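# Build an 8 cm rod train from three colours

## Task

Lay three rods of three different colours, none of them green, end to end in one straight line whose total length equals the green rod's. Colour gives length in cm: blue 1, magenta 2, grey 3, orange 4, lime 5, purple 6, red 7, green 8, pink 9, turquoise 10, so the three must add up to 8 (for example 1+2+5 or 1+3+4). Every rod in the train must rest flat on the work surface itself, not on another object. Neighbouring ends must touch, and the line must have no step or kink. No second train may be built.

## Robot and tools

Robot: two arms on one table. left_arm has a left five-finger hand and right_arm a right one; the left hand mirrors the right. Nominal bases sit at +y and -y. Calibrated bases: left_arm (+0.009, +0.360, 0) m, right_arm (+0.011, -0.274, 0) m, each turned only slightly about z.

Frames: the scene frame has its origin at table-top height midway between the nominal bases, +x out over the table, +y toward left_arm, +z up. Tables and fixed cameras use it. Each arm's reported hand pose, Hand target and wrist-camera pose are in that arm's own base frame. Pose offsets run along the arm's base axes and rotate about the Hand target position.

Hand point: a point 0.15 m from the wrist mount along the fingers and 0.05 m in front of the palm. Its +z runs along the straight fingers, +y points out of the palm, and +x crosses the palm away from the thumb on the right hand but toward the thumb on the left hand. Straight fingertips reach 0.06-0.07 m past the point, and the finger centre lines lie 0.06 m behind it (-y). A wrist bracket on the little-finger side can strike things. A firm thumb-and-finger grip suits objects 0.035-0.065 m thick, or handles down to about 0.025 m. Rods are thin, so plan pinches or careful pushes.

The row of 28 numbers, all plain numbers in [-1, 1], left arm first and then right: dx, dy, dz, rx, ry, rz, thumb_turn, thumb_bend, index, middle, ring, little, force_limit, speed. Every row carries both arms.
- dx..rz form an offset, not a pose. It is measured from the arm's Hand target at the start of that action or move, and 1.0 equals 0.6 m or 180 degrees. rx, ry, rz together are a single rotation vector. Every row in one action counts from the same start, so repeating an offset in a later call moves the hand again. Six zeros re-request the present Hand target.
- The six motor values are absolute targets: -1 is open/straight, +1 closed/curled. thumb_turn +1 puts the thumb opposite the fingers.
- force_limit maps -1 to about 0 N and +1 to 10 N at the fingertip (15 N for the two thumb motors). speed goes from nearly zero at -1 up to full at +0.48 and stays full to +1. For a soft grip, close at speed -0.94 or below.
- To keep a hand unchanged, resend the eight hand numbers of the row last executed for it. If none has run yet, send hand_measured plus hand_force_limit and hand_speed.

Tools:
- execute_actions(actions, cameras): actions is a list of actions. Each action is a list of up to 15 rows, one per 1/30 s step, and a short action repeats its last row. cameras is a list of names, ["all"], or []. By default you get images only when actions is empty.
- move(target, speed, blend, blocking, cameras): target is one 28-number row or up to 15 rows. Each row is an offset from the same starting Hand targets, not from the previous row. speed is m/s from 0.002 to 4.3 (default 0.25), one value or one per target; turning is capped at twice that in rad/s. blend is in metres for corner rounding, 0 meaning stop at each point. blocking=false returns after about 0.5 s while motion continues. Paths are straight, avoid nothing and stop after 10 s. The result adds a move: line with the outcome (done, off_target, moving, held, fault) and any limits (paced = clipped command, held = steps withheld). done means within 10 mm and 2 degrees, but it says nothing about contact.
- wait(seconds 0-10, cameras): lets time pass with commands held.
- stop(cameras): brakes a running move.
- zoom_image(camera, region [x0,y0,x1,y1] in pixels, at most 504 per side): enlarges part of the newest image of cam_high, cam_low, cam_left_wrist or cam_right_wrist, all 896x504.
- show_instructions(): shows the reference pages.
- finished_scene(scene=1): ends the scene for good.

Results: end_effector_position (m) and end_effector_quat_wxyz in base frame; Hand target (your clipped last command, where the next offsets start); hand_measured (motor positions on the command scale); hand_stopped_by (moving, target, force, stalled, fault); hand_load_n (fingertip force, positive when the finger is pushed open; near 0 after a lost grip); hand_force_limit and hand_speed; joint positions, velocities and torques; motor temperatures. Action calls also list positions at some steps.

Behaviour: arms often settle 1-3 cm short, usually low, and sometimes 5 cm. A new command, even all zeros, asks again, and you can add the remaining gap as an offset. Orientation commands are clipped to 40 degrees from the measured orientation at each step. Small motions may not start. A blocked arm keeps pushing until you command it back past its hand point. To grip harder, raise force_limit and send a target more closed than hand_measured. To loosen, send one more open. Reported positions and camera calibrations can be off by a few cm.

Avoid: dropping or flinging rods, anything leaving the table, fast contacts or hard presses on the table, arms touching each other (this can fail the scene), paths close to an arm's own base, heavy finger loads, and holding stretched poses long. Motors warn with MOTOR HOT at 85 °C, and at 100 °C the arm drops and stays faulted for 30-60 s. Objects may occasionally be nudged. The scene keeps running while you think.

Each tool is called after "Call:" as name(argument=value, ...), one argument or row to a line, values as JSON.

Reference images:

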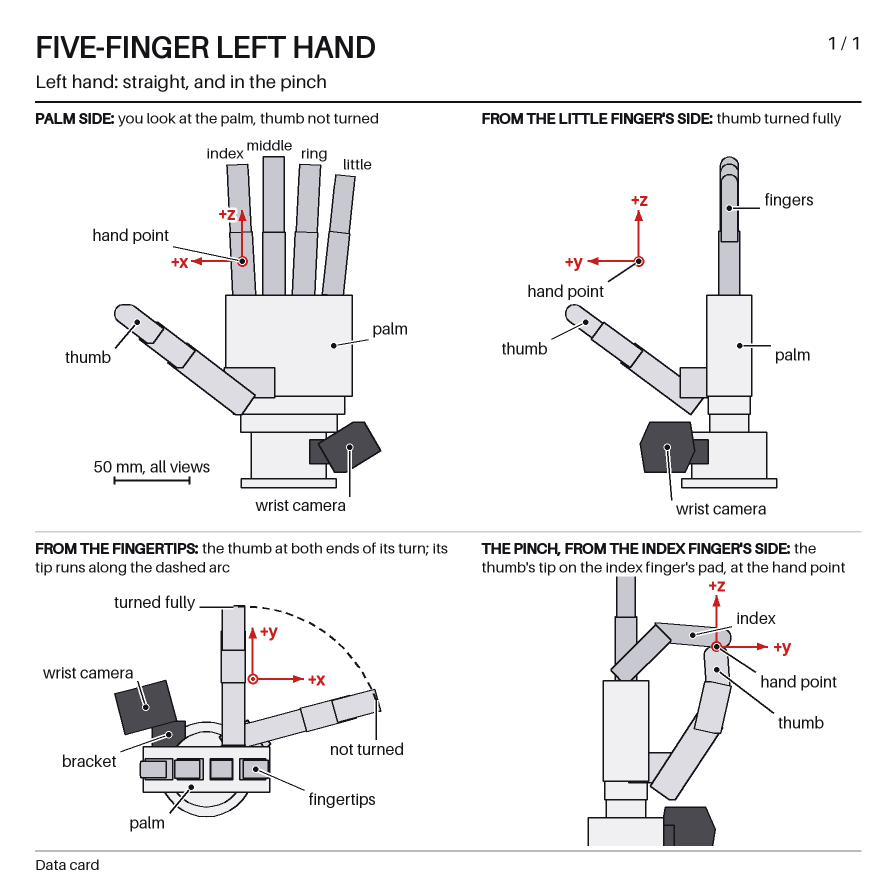

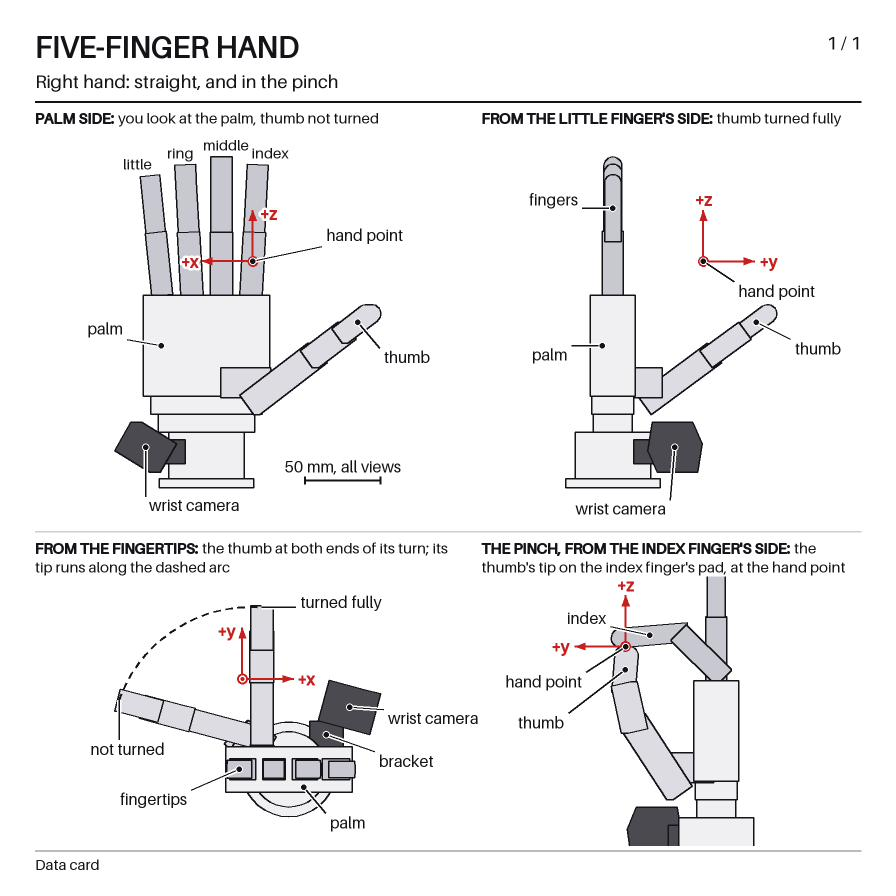

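## Session

Call:
execute_actions(
  actions=[],
)

Scene clock: 0.00 s.
left_arm: end_effector_position=(+0.2447, -0.4619, +0.3116) hand_measured=(-1.000, -1.000, -1.000, -1.000, -1.000, -1.000) hand_load_n=(+0.0, +0.0, +0.0, +0.0, +0.0, +0.0) hand_stopped_by=(target, target, target, target, target, target) hand_force_limit=0.00 hand_speed=-0.80 end_effector_quat_wxyz=(-0.039, -0.107, +0.939, -0.324) | right_arm: end_effector_position=(+0.3422, -0.1659, +0.2050) hand_measured=(-1.000, -1.000, -1.000, -1.000, -1.000, -1.000) hand_load_n=(+0.0, +0.0, +0.0, +0.5, +0.0, +0.0) hand_stopped_by=(target, target, target, target, target, target) hand_force_limit=0.00 hand_speed=-0.80 end_effector_quat_wxyz=(+0.270, +0.011, +0.920, +0.284)
Joint positions: left_arm=[-0.923 1.497 1.617 -1.135 0.385 0.31] | right_arm=[-0.941 1.456 1.055 -1.344 -0.791 0.581]
Joint velocities: within noise
Joint torques (N m): no reading
Motor temperatures (°C): left_arm=[34 35 31 27 27 27] | right_arm=[31 33 30 33 29 28]
Heat: left arm: hottest shoulder 35 °C; right arm: hottest shoulder 33 °C.
Hand target: left_arm +0.2480, -0.4663, +0.3220; -0.033, -0.104, +0.936, -0.334 | right_arm +0.3464, -0.1716, +0.2130; +0.277, +0.006, +0.921, +0.274

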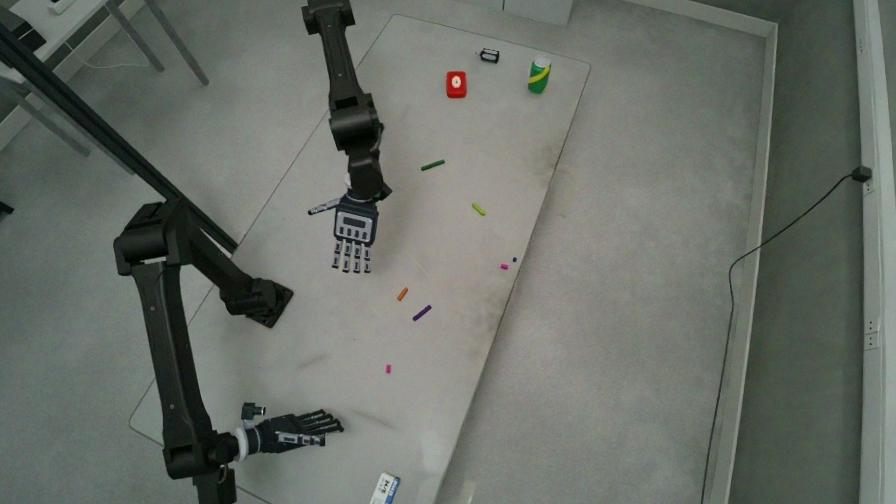

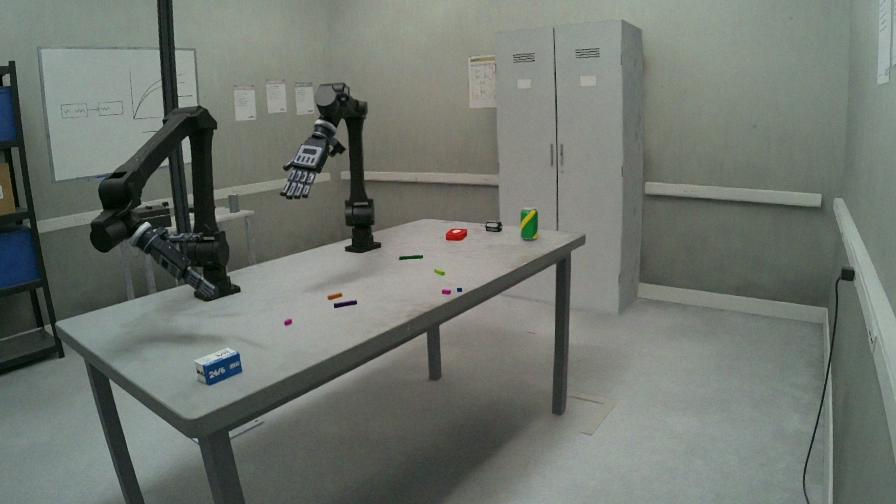

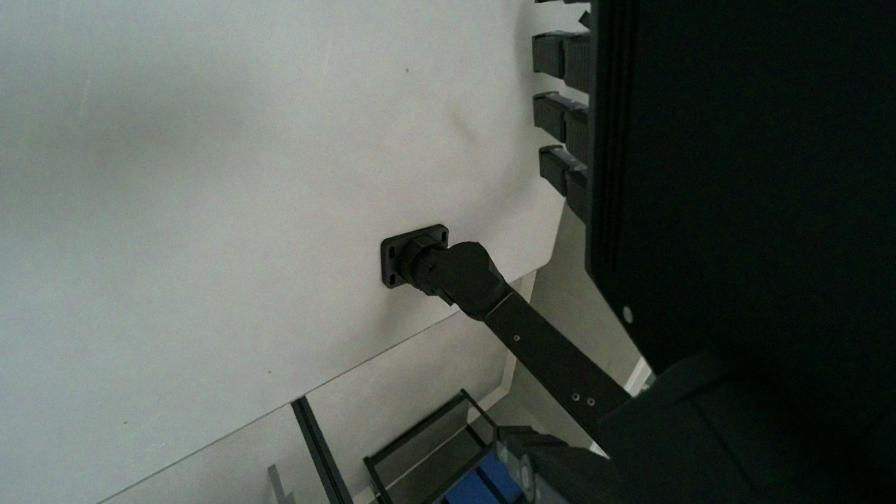

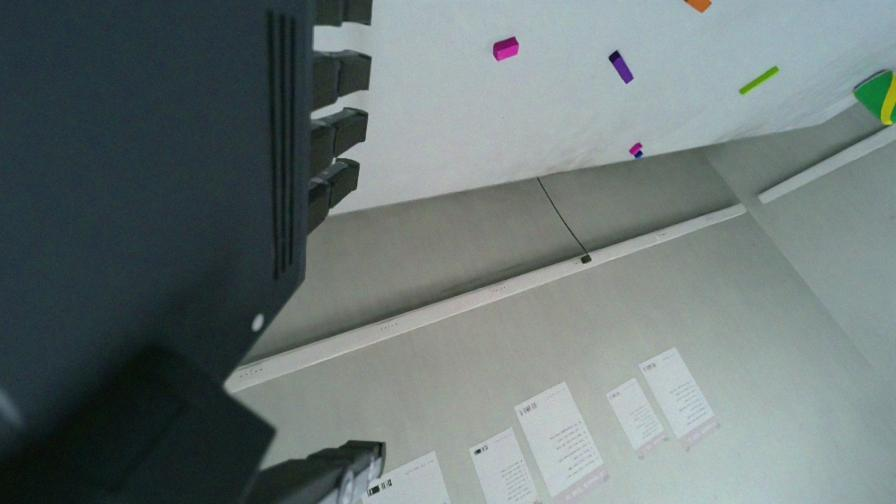

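Call:
zoom_image(
  camera="cam_low",
  region=[180, 220, 480, 390],
)

Call:
zoom_image(
  camera="cam_high",
  region=[360, 120, 600, 300],
)

Call:
zoom_image(
  camera="cam_high",
  region=[240, 280, 480, 503],
)

Scaled by 1.680 from the camera's 896x504 image, which has a finer 1280x720 frame.

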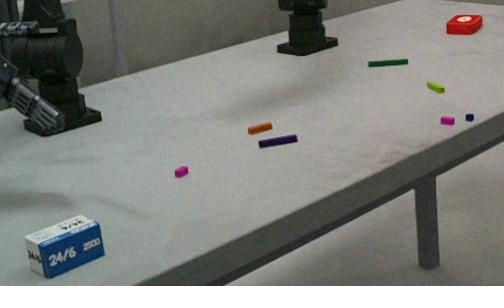

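Scaled by 2.100 from the camera's 896x504 image, which has a finer 1280x720 frame.

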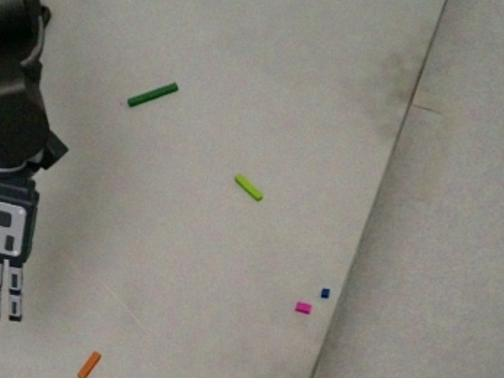

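Scaled by 2.100 from the camera's 896x504 image, which has a finer 1280x720 frame.

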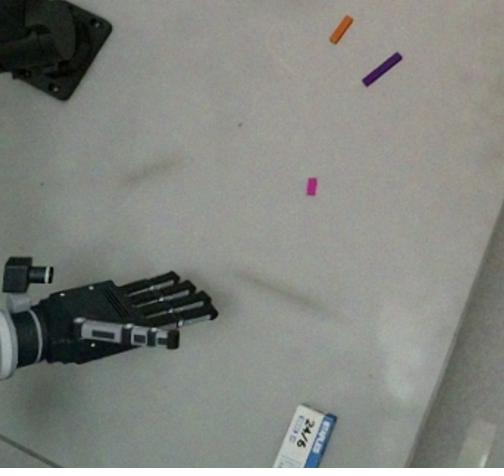

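Call:
move(
  target=[0.17, 0.86, -0.12, -0.1271, -0.2196, 0.4379, -1, -1, -1, -1, -1, -1, 0, -0.8, 0, 0, 0, 0, 0, 0, -1, -1, -1, -1, -1, -1, 0, -0.8],
  speed=0.3,
  cameras=["cam_high", "cam_left_wrist"],
)

Scene clock: 151.30 s.
left_arm: end_effector_position=(+0.3474, +0.0499, +0.2449) hand_measured=(-1.000, -1.000, -1.000, -1.000, -1.000, -1.000) hand_load_n=(+0.0, +0.0, +0.0, +0.0, +0.0, +0.0) hand_stopped_by=(target, target, target, target, target, target) hand_force_limit=0.00 hand_speed=-0.80 end_effector_quat_wxyz=(-0.451, +0.546, -0.545, +0.449) | right_arm: end_effector_position=(+0.3422, -0.1659, +0.2050) hand_measured=(-1.000, -1.000, -1.000, -1.000, -1.000, -1.000) hand_load_n=(+0.0, +0.0, +0.0, +0.0, +0.0, +0.0) hand_stopped_by=(target, target, target, target, target, target) hand_force_limit=0.00 hand_speed=-0.80 end_effector_quat_wxyz=(+0.270, +0.011, +0.920, +0.284)
Joint positions: left_arm=[0.447 0.544 0.471 -0.14 0.436 0.092] | right_arm=[-0.941 1.456 1.055 -1.344 -0.791 0.581]
Joint torques (N m): left_arm=[0.79 1.14 9.48 2.43 0.32 0.07] | right_arm=[0.79 -10.58 10.3 0.21 -0.51 0.01]
Motor temperatures (°C): left_arm=[33 39 43 27 27 27] | right_arm=[30 35 48 32 30 28]
Heat: left arm: hottest elbow 43 °C; right arm: hottest elbow 48 °C.
Hand target: left_arm +0.3500, +0.0499, +0.2501; -0.455, +0.542, -0.542, +0.454 | right_arm +0.3464, -0.1716, +0.2130; +0.277, +0.006, +0.921, +0.274
Off the commanded pose: left_arm 0.006 m, 1 deg | right_arm 0.011 m, 2 deg.
move: off_target (right_arm)
camera_calibration:
cam_left_wrist: T_world_to_cam=[[0.158032, -0.199787, 0.967011, -0.288785], [-0.558777, -0.825524, -0.0792385, 0.249704], [0.814122, -0.527821, -0.242096, -0.0831952], [0, 0, 0, 1]] pos_world=[0.252897, 0.104529, 0.278903]
Images, in order (width x height): cam_high 896x504, cam_left_wrist 896x504.

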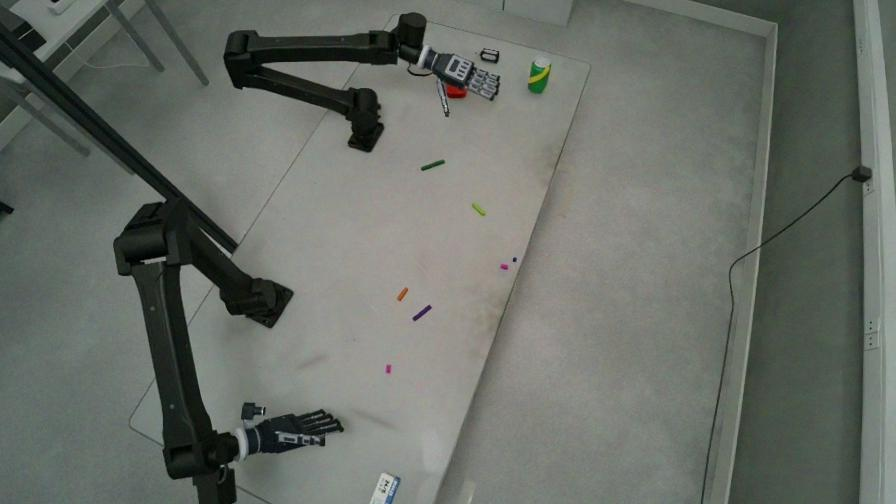

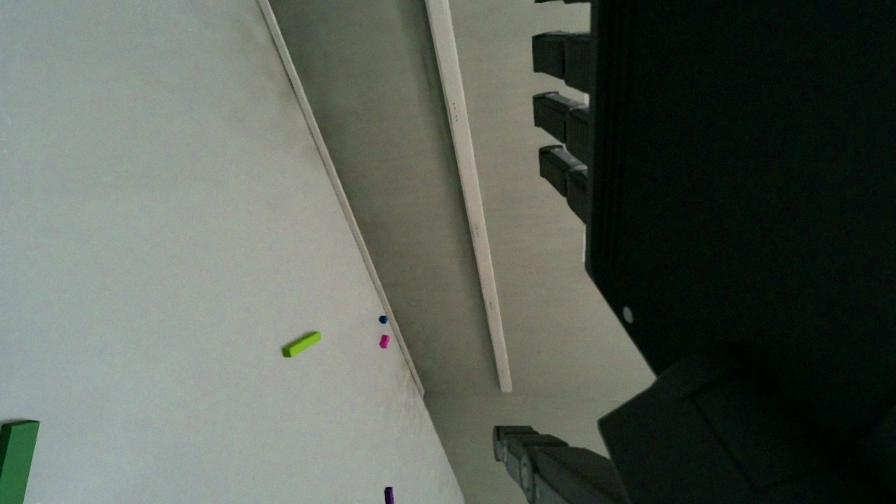

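Call:
move(
  target=[0, 0, 0, 0, 0, 0, -1, -1, -1, -1, -1, -1, 0, -0.8, 0.15, 0.953, 0.112, -0.4911, -0.0325, 0.6723, -1, -1, -1, -1, -1, -1, 0, -0.8],
  speed=0.4,
  cameras=["cam_high", "cam_right_wrist"],
)

Scene clock: 157.37 s.
left_arm: end_effector_position=(+0.3474, +0.0498, +0.2450) hand_measured=(-1.000, -1.000, -1.000, -1.000, -1.000, -1.000) hand_load_n=(-0.5, +0.0, +0.0, -0.5, +0.0, +0.0) hand_stopped_by=(target, target, target, target, target, target) hand_force_limit=0.00 hand_speed=-0.80 end_effector_quat_wxyz=(-0.450, +0.546, -0.545, +0.449) | right_arm: end_effector_position=(+0.4270, +0.3969, +0.2680) hand_measured=(-1.000, -1.000, -1.000, -1.000, -1.000, -1.000) hand_load_n=(+0.0, +0.0, +0.0, +0.0, +0.0, +0.0) hand_stopped_by=(target, target, target, target, target, target) hand_force_limit=0.00 hand_speed=-0.80 end_effector_quat_wxyz=(+0.038, +0.892, -0.370, +0.258)
Joint positions: left_arm=[0.447 0.544 0.471 -0.14 0.436 0.092] | right_arm=[0.865 1.996 2.218 -1.698 0.521 0.055]
Joint torques (N m): left_arm=[0.91 1.14 9.44 2.39 0.28 0.06] | right_arm=[0.09 -19.25 14 0.28 0.75 -0.12]
Heat: left arm: hottest elbow 44 °C; right arm: hottest elbow 48 °C.
Hand target: left_arm +0.3500, +0.0498, +0.2501; -0.455, +0.542, -0.542, +0.454 | right_arm +0.4365, +0.4001, +0.2803; +0.104, +0.884, -0.389, +0.237
Off the commanded pose: left_arm 0.006 m, 1 deg | right_arm 0.016 m, 8 deg.
joint sent to its limit (right arm) — joint 4 (wrist pitch), lower limit. The joint targets are off in orientation, not in position.
move: off_target (right_arm)
camera_calibration:
cam_right_wrist: T_world_to_cam=[[-0.479179, -0.876839, -0.0392536, 0.568775], [-0.877544, 0.479493, 0.00158316, 0.184167], [0.0174337, 0.0352054, -0.999228, 0.356703], [0, 0, 0, 1]] pos_world=[0.427941, 0.397859, 0.378463]
Images, in order (width x height): cam_high 896x504, cam_right_wrist 896x504.

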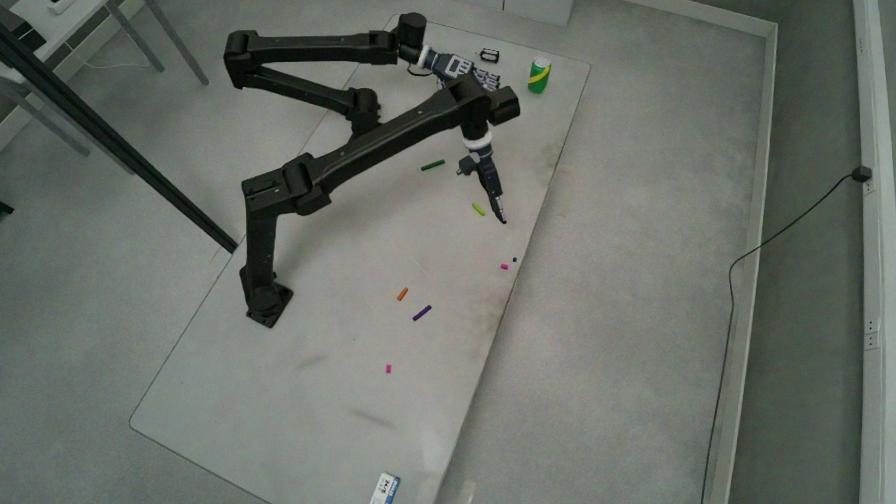

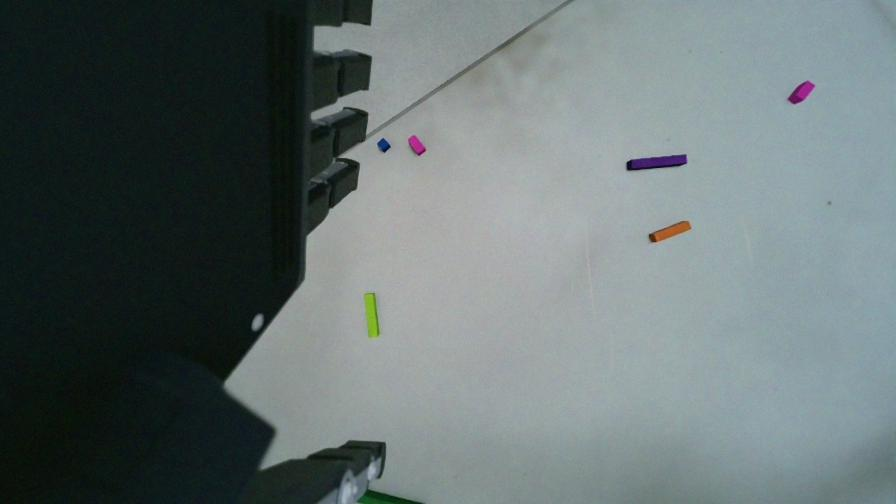

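Call:
zoom_image(
  camera="cam_right_wrist",
  region=[350, 100, 470, 180],
)

Call:
zoom_image(
  camera="cam_right_wrist",
  region=[310, 270, 430, 350],
)

Scaled by 4.200 from the camera's 896x504 image, which has a finer 1280x720 frame.

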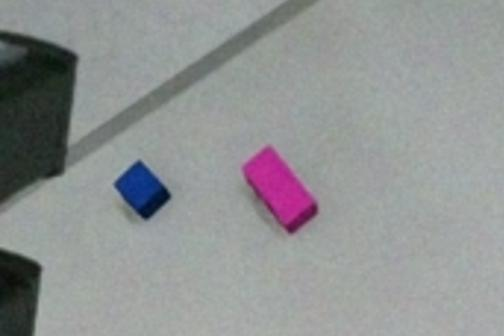

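Scaled by 4.200 from the camera's 896x504 image, which has a finer 1280x720 frame.

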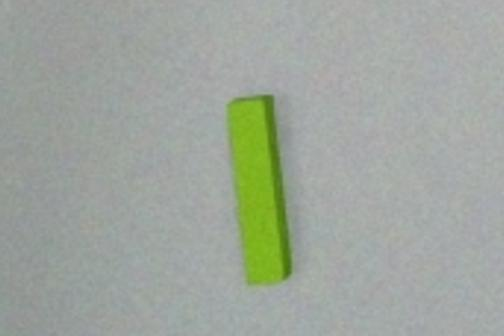

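Call:
move(
  target=[-0.15, -0.083, 0.03, -0.2693, 0.384, 0.3207, -1, -1, -1, -1, -1, -1, 0, -0.8, 0, 0, 0, 0, 0, 0, 1, -0.06, -0.15, -0.15, 1, 1, -0.6, -0.5],
  speed=0.3,
  cameras=["cam_left_wrist", "cam_right_wrist"],
)

Scene clock: 210.80 s.
left_arm: end_effector_position=(+0.2516, -0.0032, +0.2524) hand_measured=(-1.000, -1.000, -1.000, -1.000, -1.000, -1.000) hand_load_n=(-0.5, +0.0, +0.0, -0.5, +0.5, +0.0) hand_stopped_by=(target, target, target, target, target, target) hand_force_limit=0.00 hand_speed=-0.80 end_effector_quat_wxyz=(+0.004, +0.983, -0.181, -0.011) | right_arm: end_effector_position=(+0.4272, +0.3967, +0.2681) hand_measured=(+1.000, -0.060, -0.150, -0.150, +1.000, +1.000) hand_load_n=(+0.0, +0.0, +0.0, +0.0, +0.0, +0.0) hand_stopped_by=(target, target, target, target, target, target) hand_force_limit=-0.60 hand_speed=-0.50 end_effector_quat_wxyz=(+0.039, +0.892, -0.369, +0.259)
Joint positions: left_arm=[0.256 1.011 1.097 -1.68 -0.002 -0.949] | right_arm=[0.865 1.996 2.218 -1.698 0.521 0.053]
Joint torques (N m): left_arm=[0.97 -2.2 11.32 -0.24 0.22 0.01] | right_arm=[-0.03 -19.19 13.96 0.27 0.75 -0.13]
Motor temperatures (°C): left_arm=[33 37 47 27 27 27] | right_arm=[30 43 53 32 30 28]
Heat: left arm: hottest elbow 47 °C; right arm: hottest elbow 53 °C.
Hand target: left_arm +0.2599, +0.0000, +0.2680; +0.000, +0.985, -0.173, +0.000 | right_arm +0.4365, +0.4001, +0.2803; +0.104, +0.884, -0.389, +0.237
Off the commanded pose: left_arm 0.018 m, 2 deg | right_arm 0.016 m, 8 deg.
joint sent to its limit (left arm) — joint 4 (wrist pitch), lower limit. The joint targets still meet the commanded pose.
joint sent to its limit (right arm) — joint 4 (wrist pitch), lower limit. The joint targets are off in orientation, not in position.
move: off_target (left_arm, right_arm)
camera_calibration:
cam_left_wrist: T_world_to_cam=[[0.535729, 0.844258, 0.0149147, -0.142893], [0.716672, -0.463967, 0.520688, -0.318189], [0.446515, -0.268259, -0.853617, 0.216269], [0, 0, 0, 1]] pos_world=[0.208022, 0.031025, 0.352419]
cam_right_wrist: T_world_to_cam=[[-0.478081, -0.877479, -0.0383238, 0.568256], [-0.878141, 0.478402, 0.000915909, 0.185198], [0.0175305, 0.0340916, -0.999265, 0.357216], [0, 0, 0, 1]] pos_world=[0.42804, 0.397855, 0.378561]
Images, in order (width x height): cam_left_wrist 896x504, cam_right_wrist 896x504.

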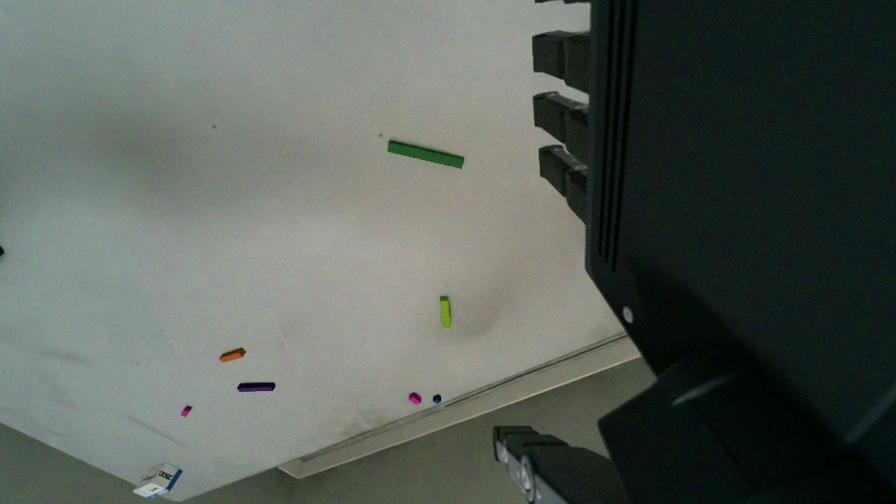

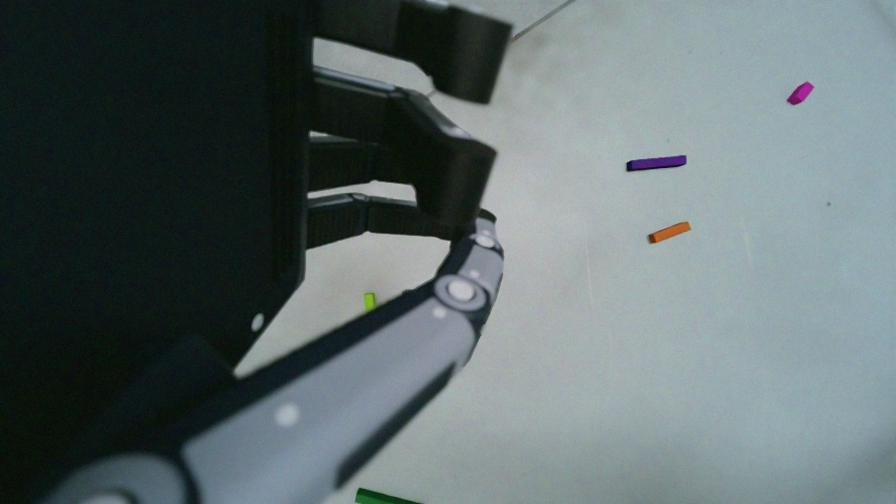

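Call:
move(
  target=[0, 0, 0, 0, 0, 0, -1, -1, -1, -1, -1, -1, 0, -0.8, -0.0603, 0.2098, -0.3005, 0.4532, -0.1426, 0.2352, 1, -0.06, -0.15, -0.15, 1, 1, -0.6, -0.5],
  speed=0.25,
  cameras=["cam_high", "cam_left_wrist", "cam_right_wrist"],
)

Scene clock: 217.13 s.
left_arm: end_effector_position=(+0.2517, -0.0032, +0.2524) hand_measured=(-1.000, -1.000, -1.000, -1.000, -1.000, -1.000) hand_load_n=(+0.0, +0.0, +0.0, +0.0, +0.0, +0.5) hand_stopped_by=(target, target, target, target, target, target) hand_force_limit=0.00 hand_speed=-0.80 end_effector_quat_wxyz=(+0.004, +0.983, -0.181, -0.011) | right_arm: end_effector_position=(+0.3936, +0.5267, +0.0947) hand_measured=(+1.000, -0.060, -0.150, -0.150, +1.000, +1.000) hand_load_n=(+0.0, +0.0, +0.0, +0.0, +0.0, +0.0) hand_stopped_by=(target, target, target, target, target, target) hand_force_limit=-0.60 hand_speed=-0.50 end_effector_quat_wxyz=(-0.637, +0.749, -0.140, +0.120)
Joint positions: left_arm=[0.256 1.011 1.097 -1.68 -0.002 -0.95] | right_arm=[0.771 1.792 0.943 0.673 -0.423 -0.074]
Joint torques (N m): left_arm=[1.03 -2.26 11.3 -0.17 0.22 0.05] | right_arm=[-0.09 -14.92 8.03 2.74 -0.04 0.1]
Heat: left arm: hottest elbow 48 °C; right arm: hottest elbow 53 °C.
Hand target: left_arm +0.2599, +0.0000, +0.2680; +0.000, +0.985, -0.173, +0.000 | right_arm +0.4002, +0.5259, +0.0998; -0.644, +0.741, -0.142, +0.123
Off the commanded pose: left_arm 0.018 m, 2 deg | right_arm 0.009 m, 1 deg.
joint sent to its limit (left arm) — joint 4 (wrist pitch), lower limit. The joint targets still meet the commanded pose.
move: off_target (left_arm)
camera_calibration:
cam_left_wrist: T_world_to_cam=[[0.535112, 0.84465, 0.0148906, -0.142682], [0.717014, -0.46343, 0.520696, -0.318326], [0.446707, -0.267954, -0.853612, 0.216191], [0, 0, 0, 1]] pos_world=[0.208021, 0.030924, 0.352419]
cam_right_wrist: T_world_to_cam=[[0.20522, -0.187584, -0.960571, 0.11469], [-0.964938, -0.202884, -0.166533, 0.502505], [-0.163645, 0.961067, -0.222643, -0.310332], [0, 0, 0, 1]] pos_world=[0.410566, 0.421714, 0.124758]
Images, in order (width x height): cam_high 896x504, cam_left_wrist 896x504, cam_right_wrist 896x504.

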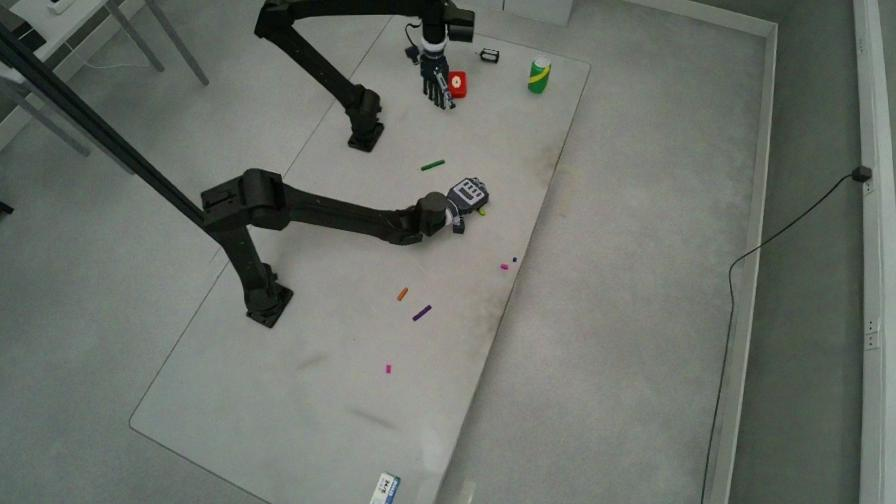

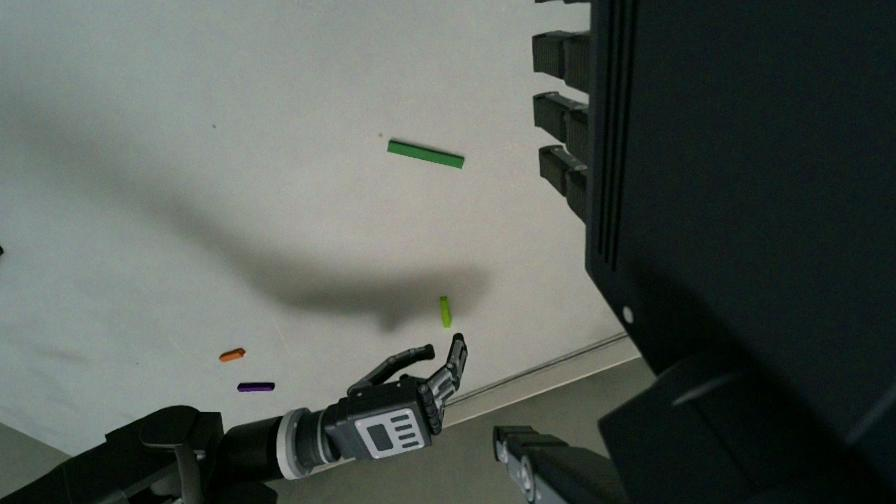

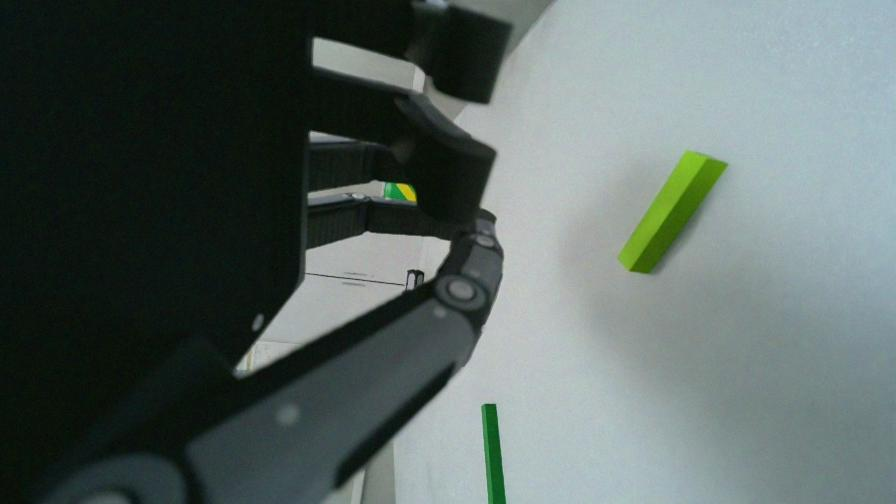

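Call:
zoom_image(
  camera="cam_right_wrist",
  region=[560, 120, 760, 300],
)

Call:
zoom_image(
  camera="cam_left_wrist",
  region=[340, 270, 500, 400],
)

Scaled by 2.520 from the camera's 896x504 image, which has a finer 1280x720 frame.

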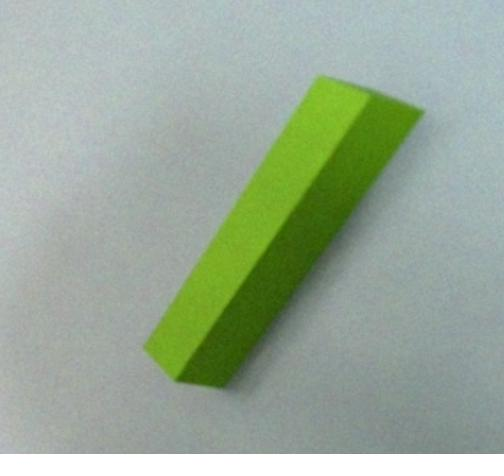

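Scaled by 3.150 from the camera's 896x504 image, which has a finer 1280x720 frame.

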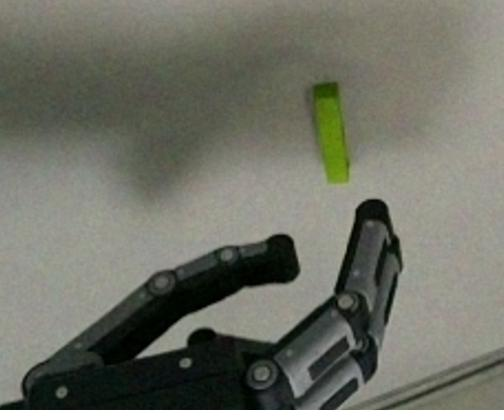

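Call:
move(
  target=[0, 0, 0, 0, 0, 0, -1, -1, -1, -1, -1, -1, 0, -0.8, 0.0237, 0.007, -0.083, 0, 0, 0, 1, -0.06, -0.15, -0.15, 1, 1, -0.6, -0.5],
  speed=0.1,
  cameras=["cam_left_wrist", "cam_right_wrist"],
)

Call:
zoom_image(
  camera="cam_left_wrist",
  region=[380, 280, 500, 380],
)

Call:
zoom_image(
  camera="cam_right_wrist",
  region=[400, 80, 800, 330],
)

Scene clock: 235.50 s.
left_arm: end_effector_position=(+0.2517, -0.0032, +0.2524) hand_measured=(-1.000, -1.000, -1.000, -1.000, -1.000, -1.000) hand_load_n=(+0.0, +0.0, +0.0, +0.0, +0.0, +0.0) hand_stopped_by=(target, target, target, target, target, target) hand_force_limit=0.00 hand_speed=-0.80 end_effector_quat_wxyz=(+0.004, +0.983, -0.181, -0.011) | right_arm: end_effector_position=(+0.4003, +0.5238, +0.0343) hand_measured=(+1.000, -0.060, -0.150, -0.150, +1.000, +1.000) hand_load_n=(+0.0, +0.0, +0.0, +0.0, +0.0, +0.0) hand_stopped_by=(target, target, target, target, target, target) hand_force_limit=-0.60 hand_speed=-0.50 end_effector_quat_wxyz=(-0.630, +0.755, -0.145, +0.114)
Joint positions: left_arm=[0.256 1.011 1.097 -1.68 -0.002 -0.95] | right_arm=[0.758 1.928 0.943 0.784 -0.436 -0.074]
Joint torques (N m): left_arm=[1.32 -2.08 11.29 -0.2 0.23 0.05] | right_arm=[-0.15 -15.91 9.17 2.7 -0.05 0.07]
Heat: left arm: hottest elbow 50 °C; right arm: hottest elbow 52 °C.
Hand target: left_arm +0.2599, +0.0000, +0.2680; +0.000, +0.985, -0.173, +0.000 | right_arm +0.4143, +0.5302, +0.0500; -0.644, +0.741, -0.142, +0.123
Off the commanded pose: left_arm 0.018 m, 2 deg | right_arm 0.022 m, 3 deg.
joint sent to its limit (left arm) — joint 4 (wrist pitch), lower limit. The joint targets still meet the commanded pose.
move: off_target (left_arm, right_arm)
camera_calibration:
cam_left_wrist: T_world_to_cam=[[0.535112, 0.84465, 0.0148906, -0.142682], [0.717014, -0.46343, 0.520696, -0.318326], [0.446707, -0.267954, -0.853612, 0.216191], [0, 0, 0, 1]] pos_world=[0.208021, 0.030924, 0.352419]
cam_right_wrist: T_world_to_cam=[[0.185612, -0.20252, -0.961527, 0.0704336], [-0.968219, -0.204627, -0.143805, 0.499842], [-0.167631, 0.95766, -0.234065, -0.316166], [0, 0, 0, 1]] pos_world=[0.417884, 0.419326, 0.0656]
Images, in order (width x height): cam_left_wrist 896x504, cam_right_wrist 896x504.

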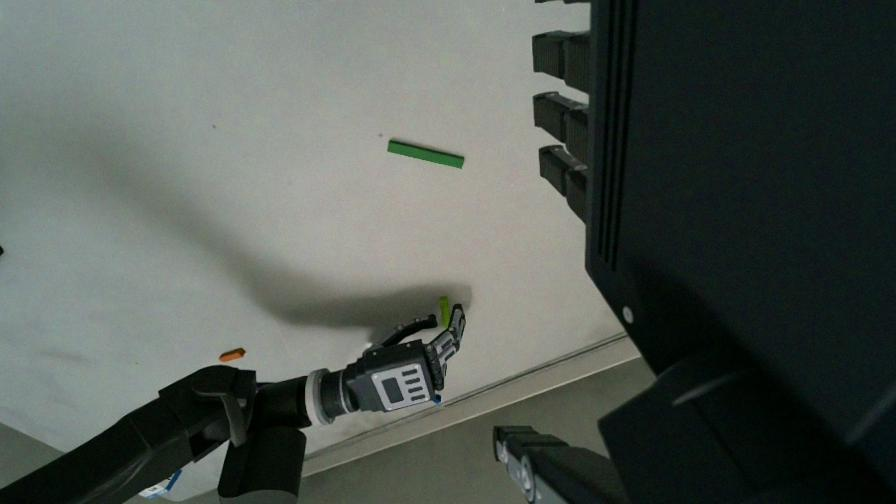

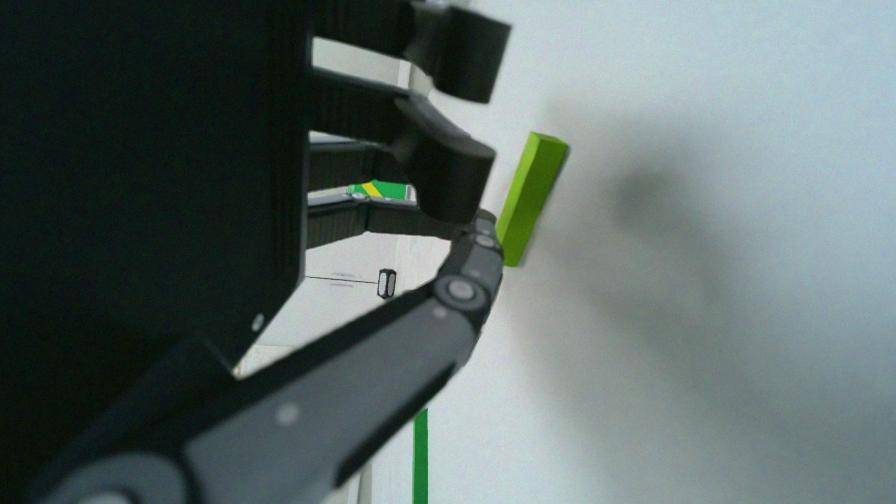

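Scaled by 4.200 from the camera's 896x504 image, which has a finer 1280x720 frame.

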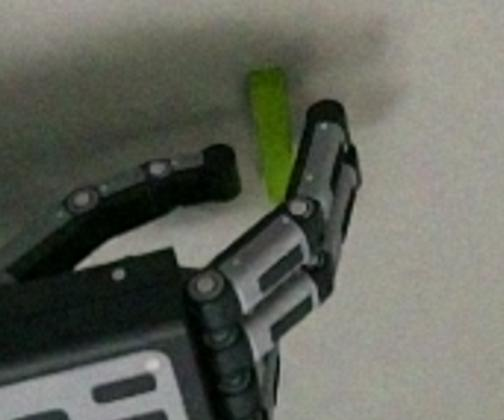

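Scaled by 1.260 from the camera's 896x504 image, which has a finer 1280x720 frame.

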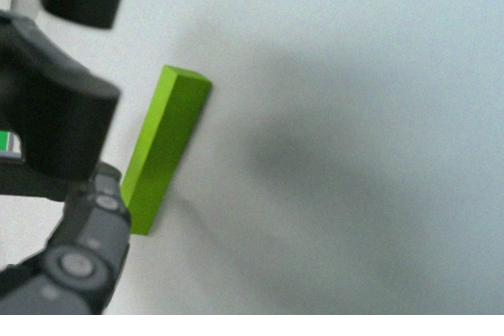

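Call:
zoom_image(
  camera="cam_right_wrist",
  region=[460, 110, 620, 290],
)

Scaled by 2.800 from the camera's 896x504 image, which has a finer 1280x720 frame.

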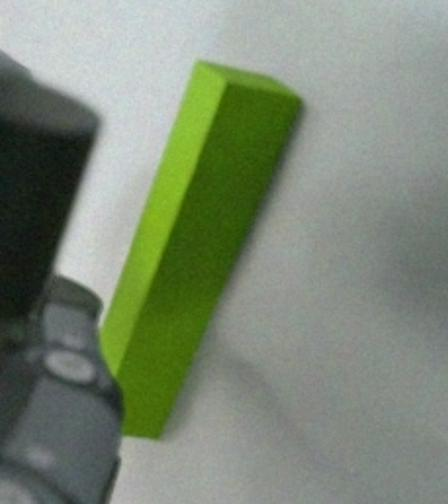

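Call:
move(
  target=[0, 0, 0, 0, 0, 0, -1, -1, -1, -1, -1, -1, 0, -0.8, 0.0055, 0.014, -0.02, 0, 0, 0, 1, -0.06, -0.15, -0.15, 1, 1, -0.6, -0.5],
  speed=0.05,
  cameras=["cam_left_wrist", "cam_right_wrist"],
)

Call:
zoom_image(
  camera="cam_left_wrist",
  region=[380, 280, 500, 380],
)

Call:
zoom_image(
  camera="cam_right_wrist",
  region=[400, 80, 640, 290],
)

Scene clock: 249.03 s.
left_arm: end_effector_position=(+0.2517, -0.0032, +0.2524) hand_measured=(-1.000, -1.000, -1.000, -1.000, -1.000, -1.000) hand_load_n=(+0.0, +0.0, +0.5, +0.0, +0.0, +0.0) hand_stopped_by=(target, target, target, target, target, target) hand_force_limit=0.00 hand_speed=-0.80 end_effector_quat_wxyz=(+0.004, +0.983, -0.181, -0.011) | right_arm: end_effector_position=(+0.4030, +0.5263, +0.0243) hand_measured=(+1.000, -0.060, -0.150, -0.150, +1.000, +1.000) hand_load_n=(+0.0, +0.0, +0.0, +0.0, +0.0, +0.0) hand_stopped_by=(target, target, target, target, target, target) hand_force_limit=-0.60 hand_speed=-0.50 end_effector_quat_wxyz=(-0.629, +0.755, -0.146, +0.114)
Joint positions: left_arm=[0.256 1.011 1.097 -1.68 -0.002 -0.95] | right_arm=[0.758 1.957 0.954 0.801 -0.436 -0.074]
Joint torques (N m): left_arm=[1.08 -2.26 11.28 -0.23 0.23 0.05] | right_arm=[0.5 -15.68 9.99 2.76 0.23 0.09]
Heat: left arm: hottest elbow 51 °C; right arm: hottest elbow 51 °C.
Hand target: left_arm +0.2599, +0.0000, +0.2680; +0.000, +0.985, -0.173, +0.000 | right_arm +0.4177, +0.5387, +0.0381; -0.644, +0.741, -0.142, +0.123
Off the commanded pose: left_arm 0.018 m, 2 deg | right_arm 0.024 m, 3 deg.
joint sent to its limit (left arm) — joint 4 (wrist pitch), lower limit. The joint targets still meet the commanded pose.
move: off_target (left_arm, right_arm)
camera_calibration:
cam_left_wrist: T_world_to_cam=[[0.535112, 0.84465, 0.0148906, -0.142682], [0.717014, -0.46343, 0.520696, -0.318326], [0.446707, -0.267954, -0.853612, 0.216191], [0, 0, 0, 1]] pos_world=[0.208021, 0.030924, 0.352419]
cam_right_wrist: T_world_to_cam=[[0.184542, -0.203649, -0.961494, 0.061858], [-0.96844, -0.204444, -0.142573, 0.501396], [-0.167537, 0.95746, -0.23495, -0.32035], [0, 0, 0, 1]] pos_world=[0.420486, 0.421827, 0.0556954]
Images, in order (width x height): cam_left_wrist 896x504, cam_right_wrist 896x504.

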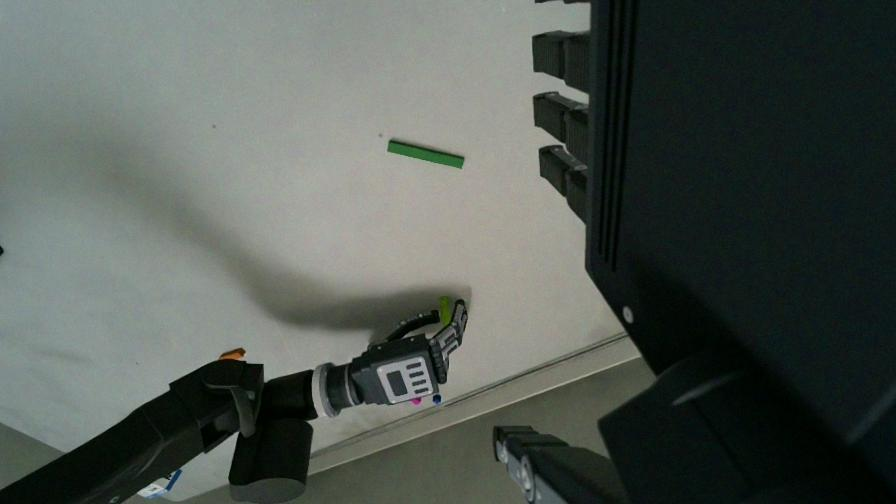

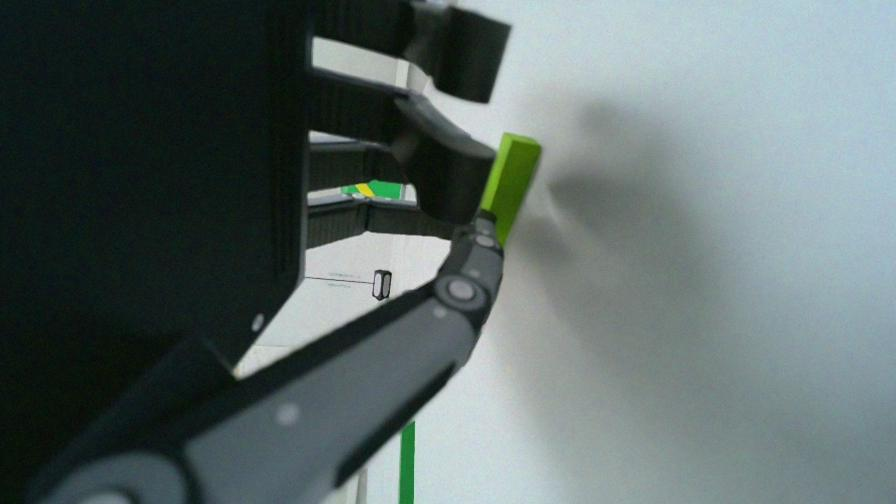

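Scaled by 4.200 from the camera's 896x504 image, which has a finer 1280x720 frame.

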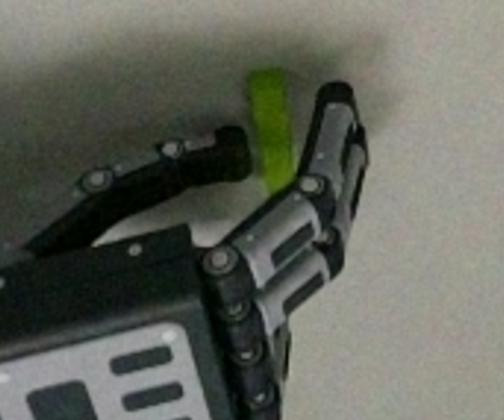

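Scaled by 2.100 from the camera's 896x504 image, which has a finer 1280x720 frame.

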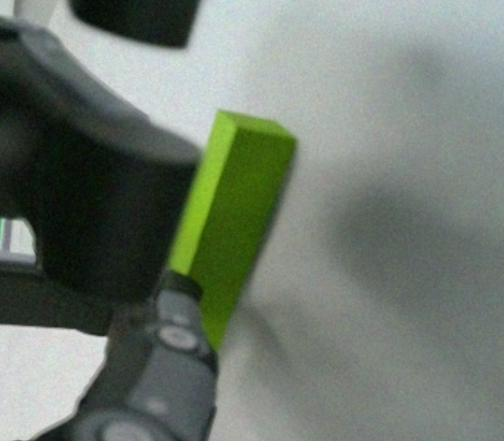

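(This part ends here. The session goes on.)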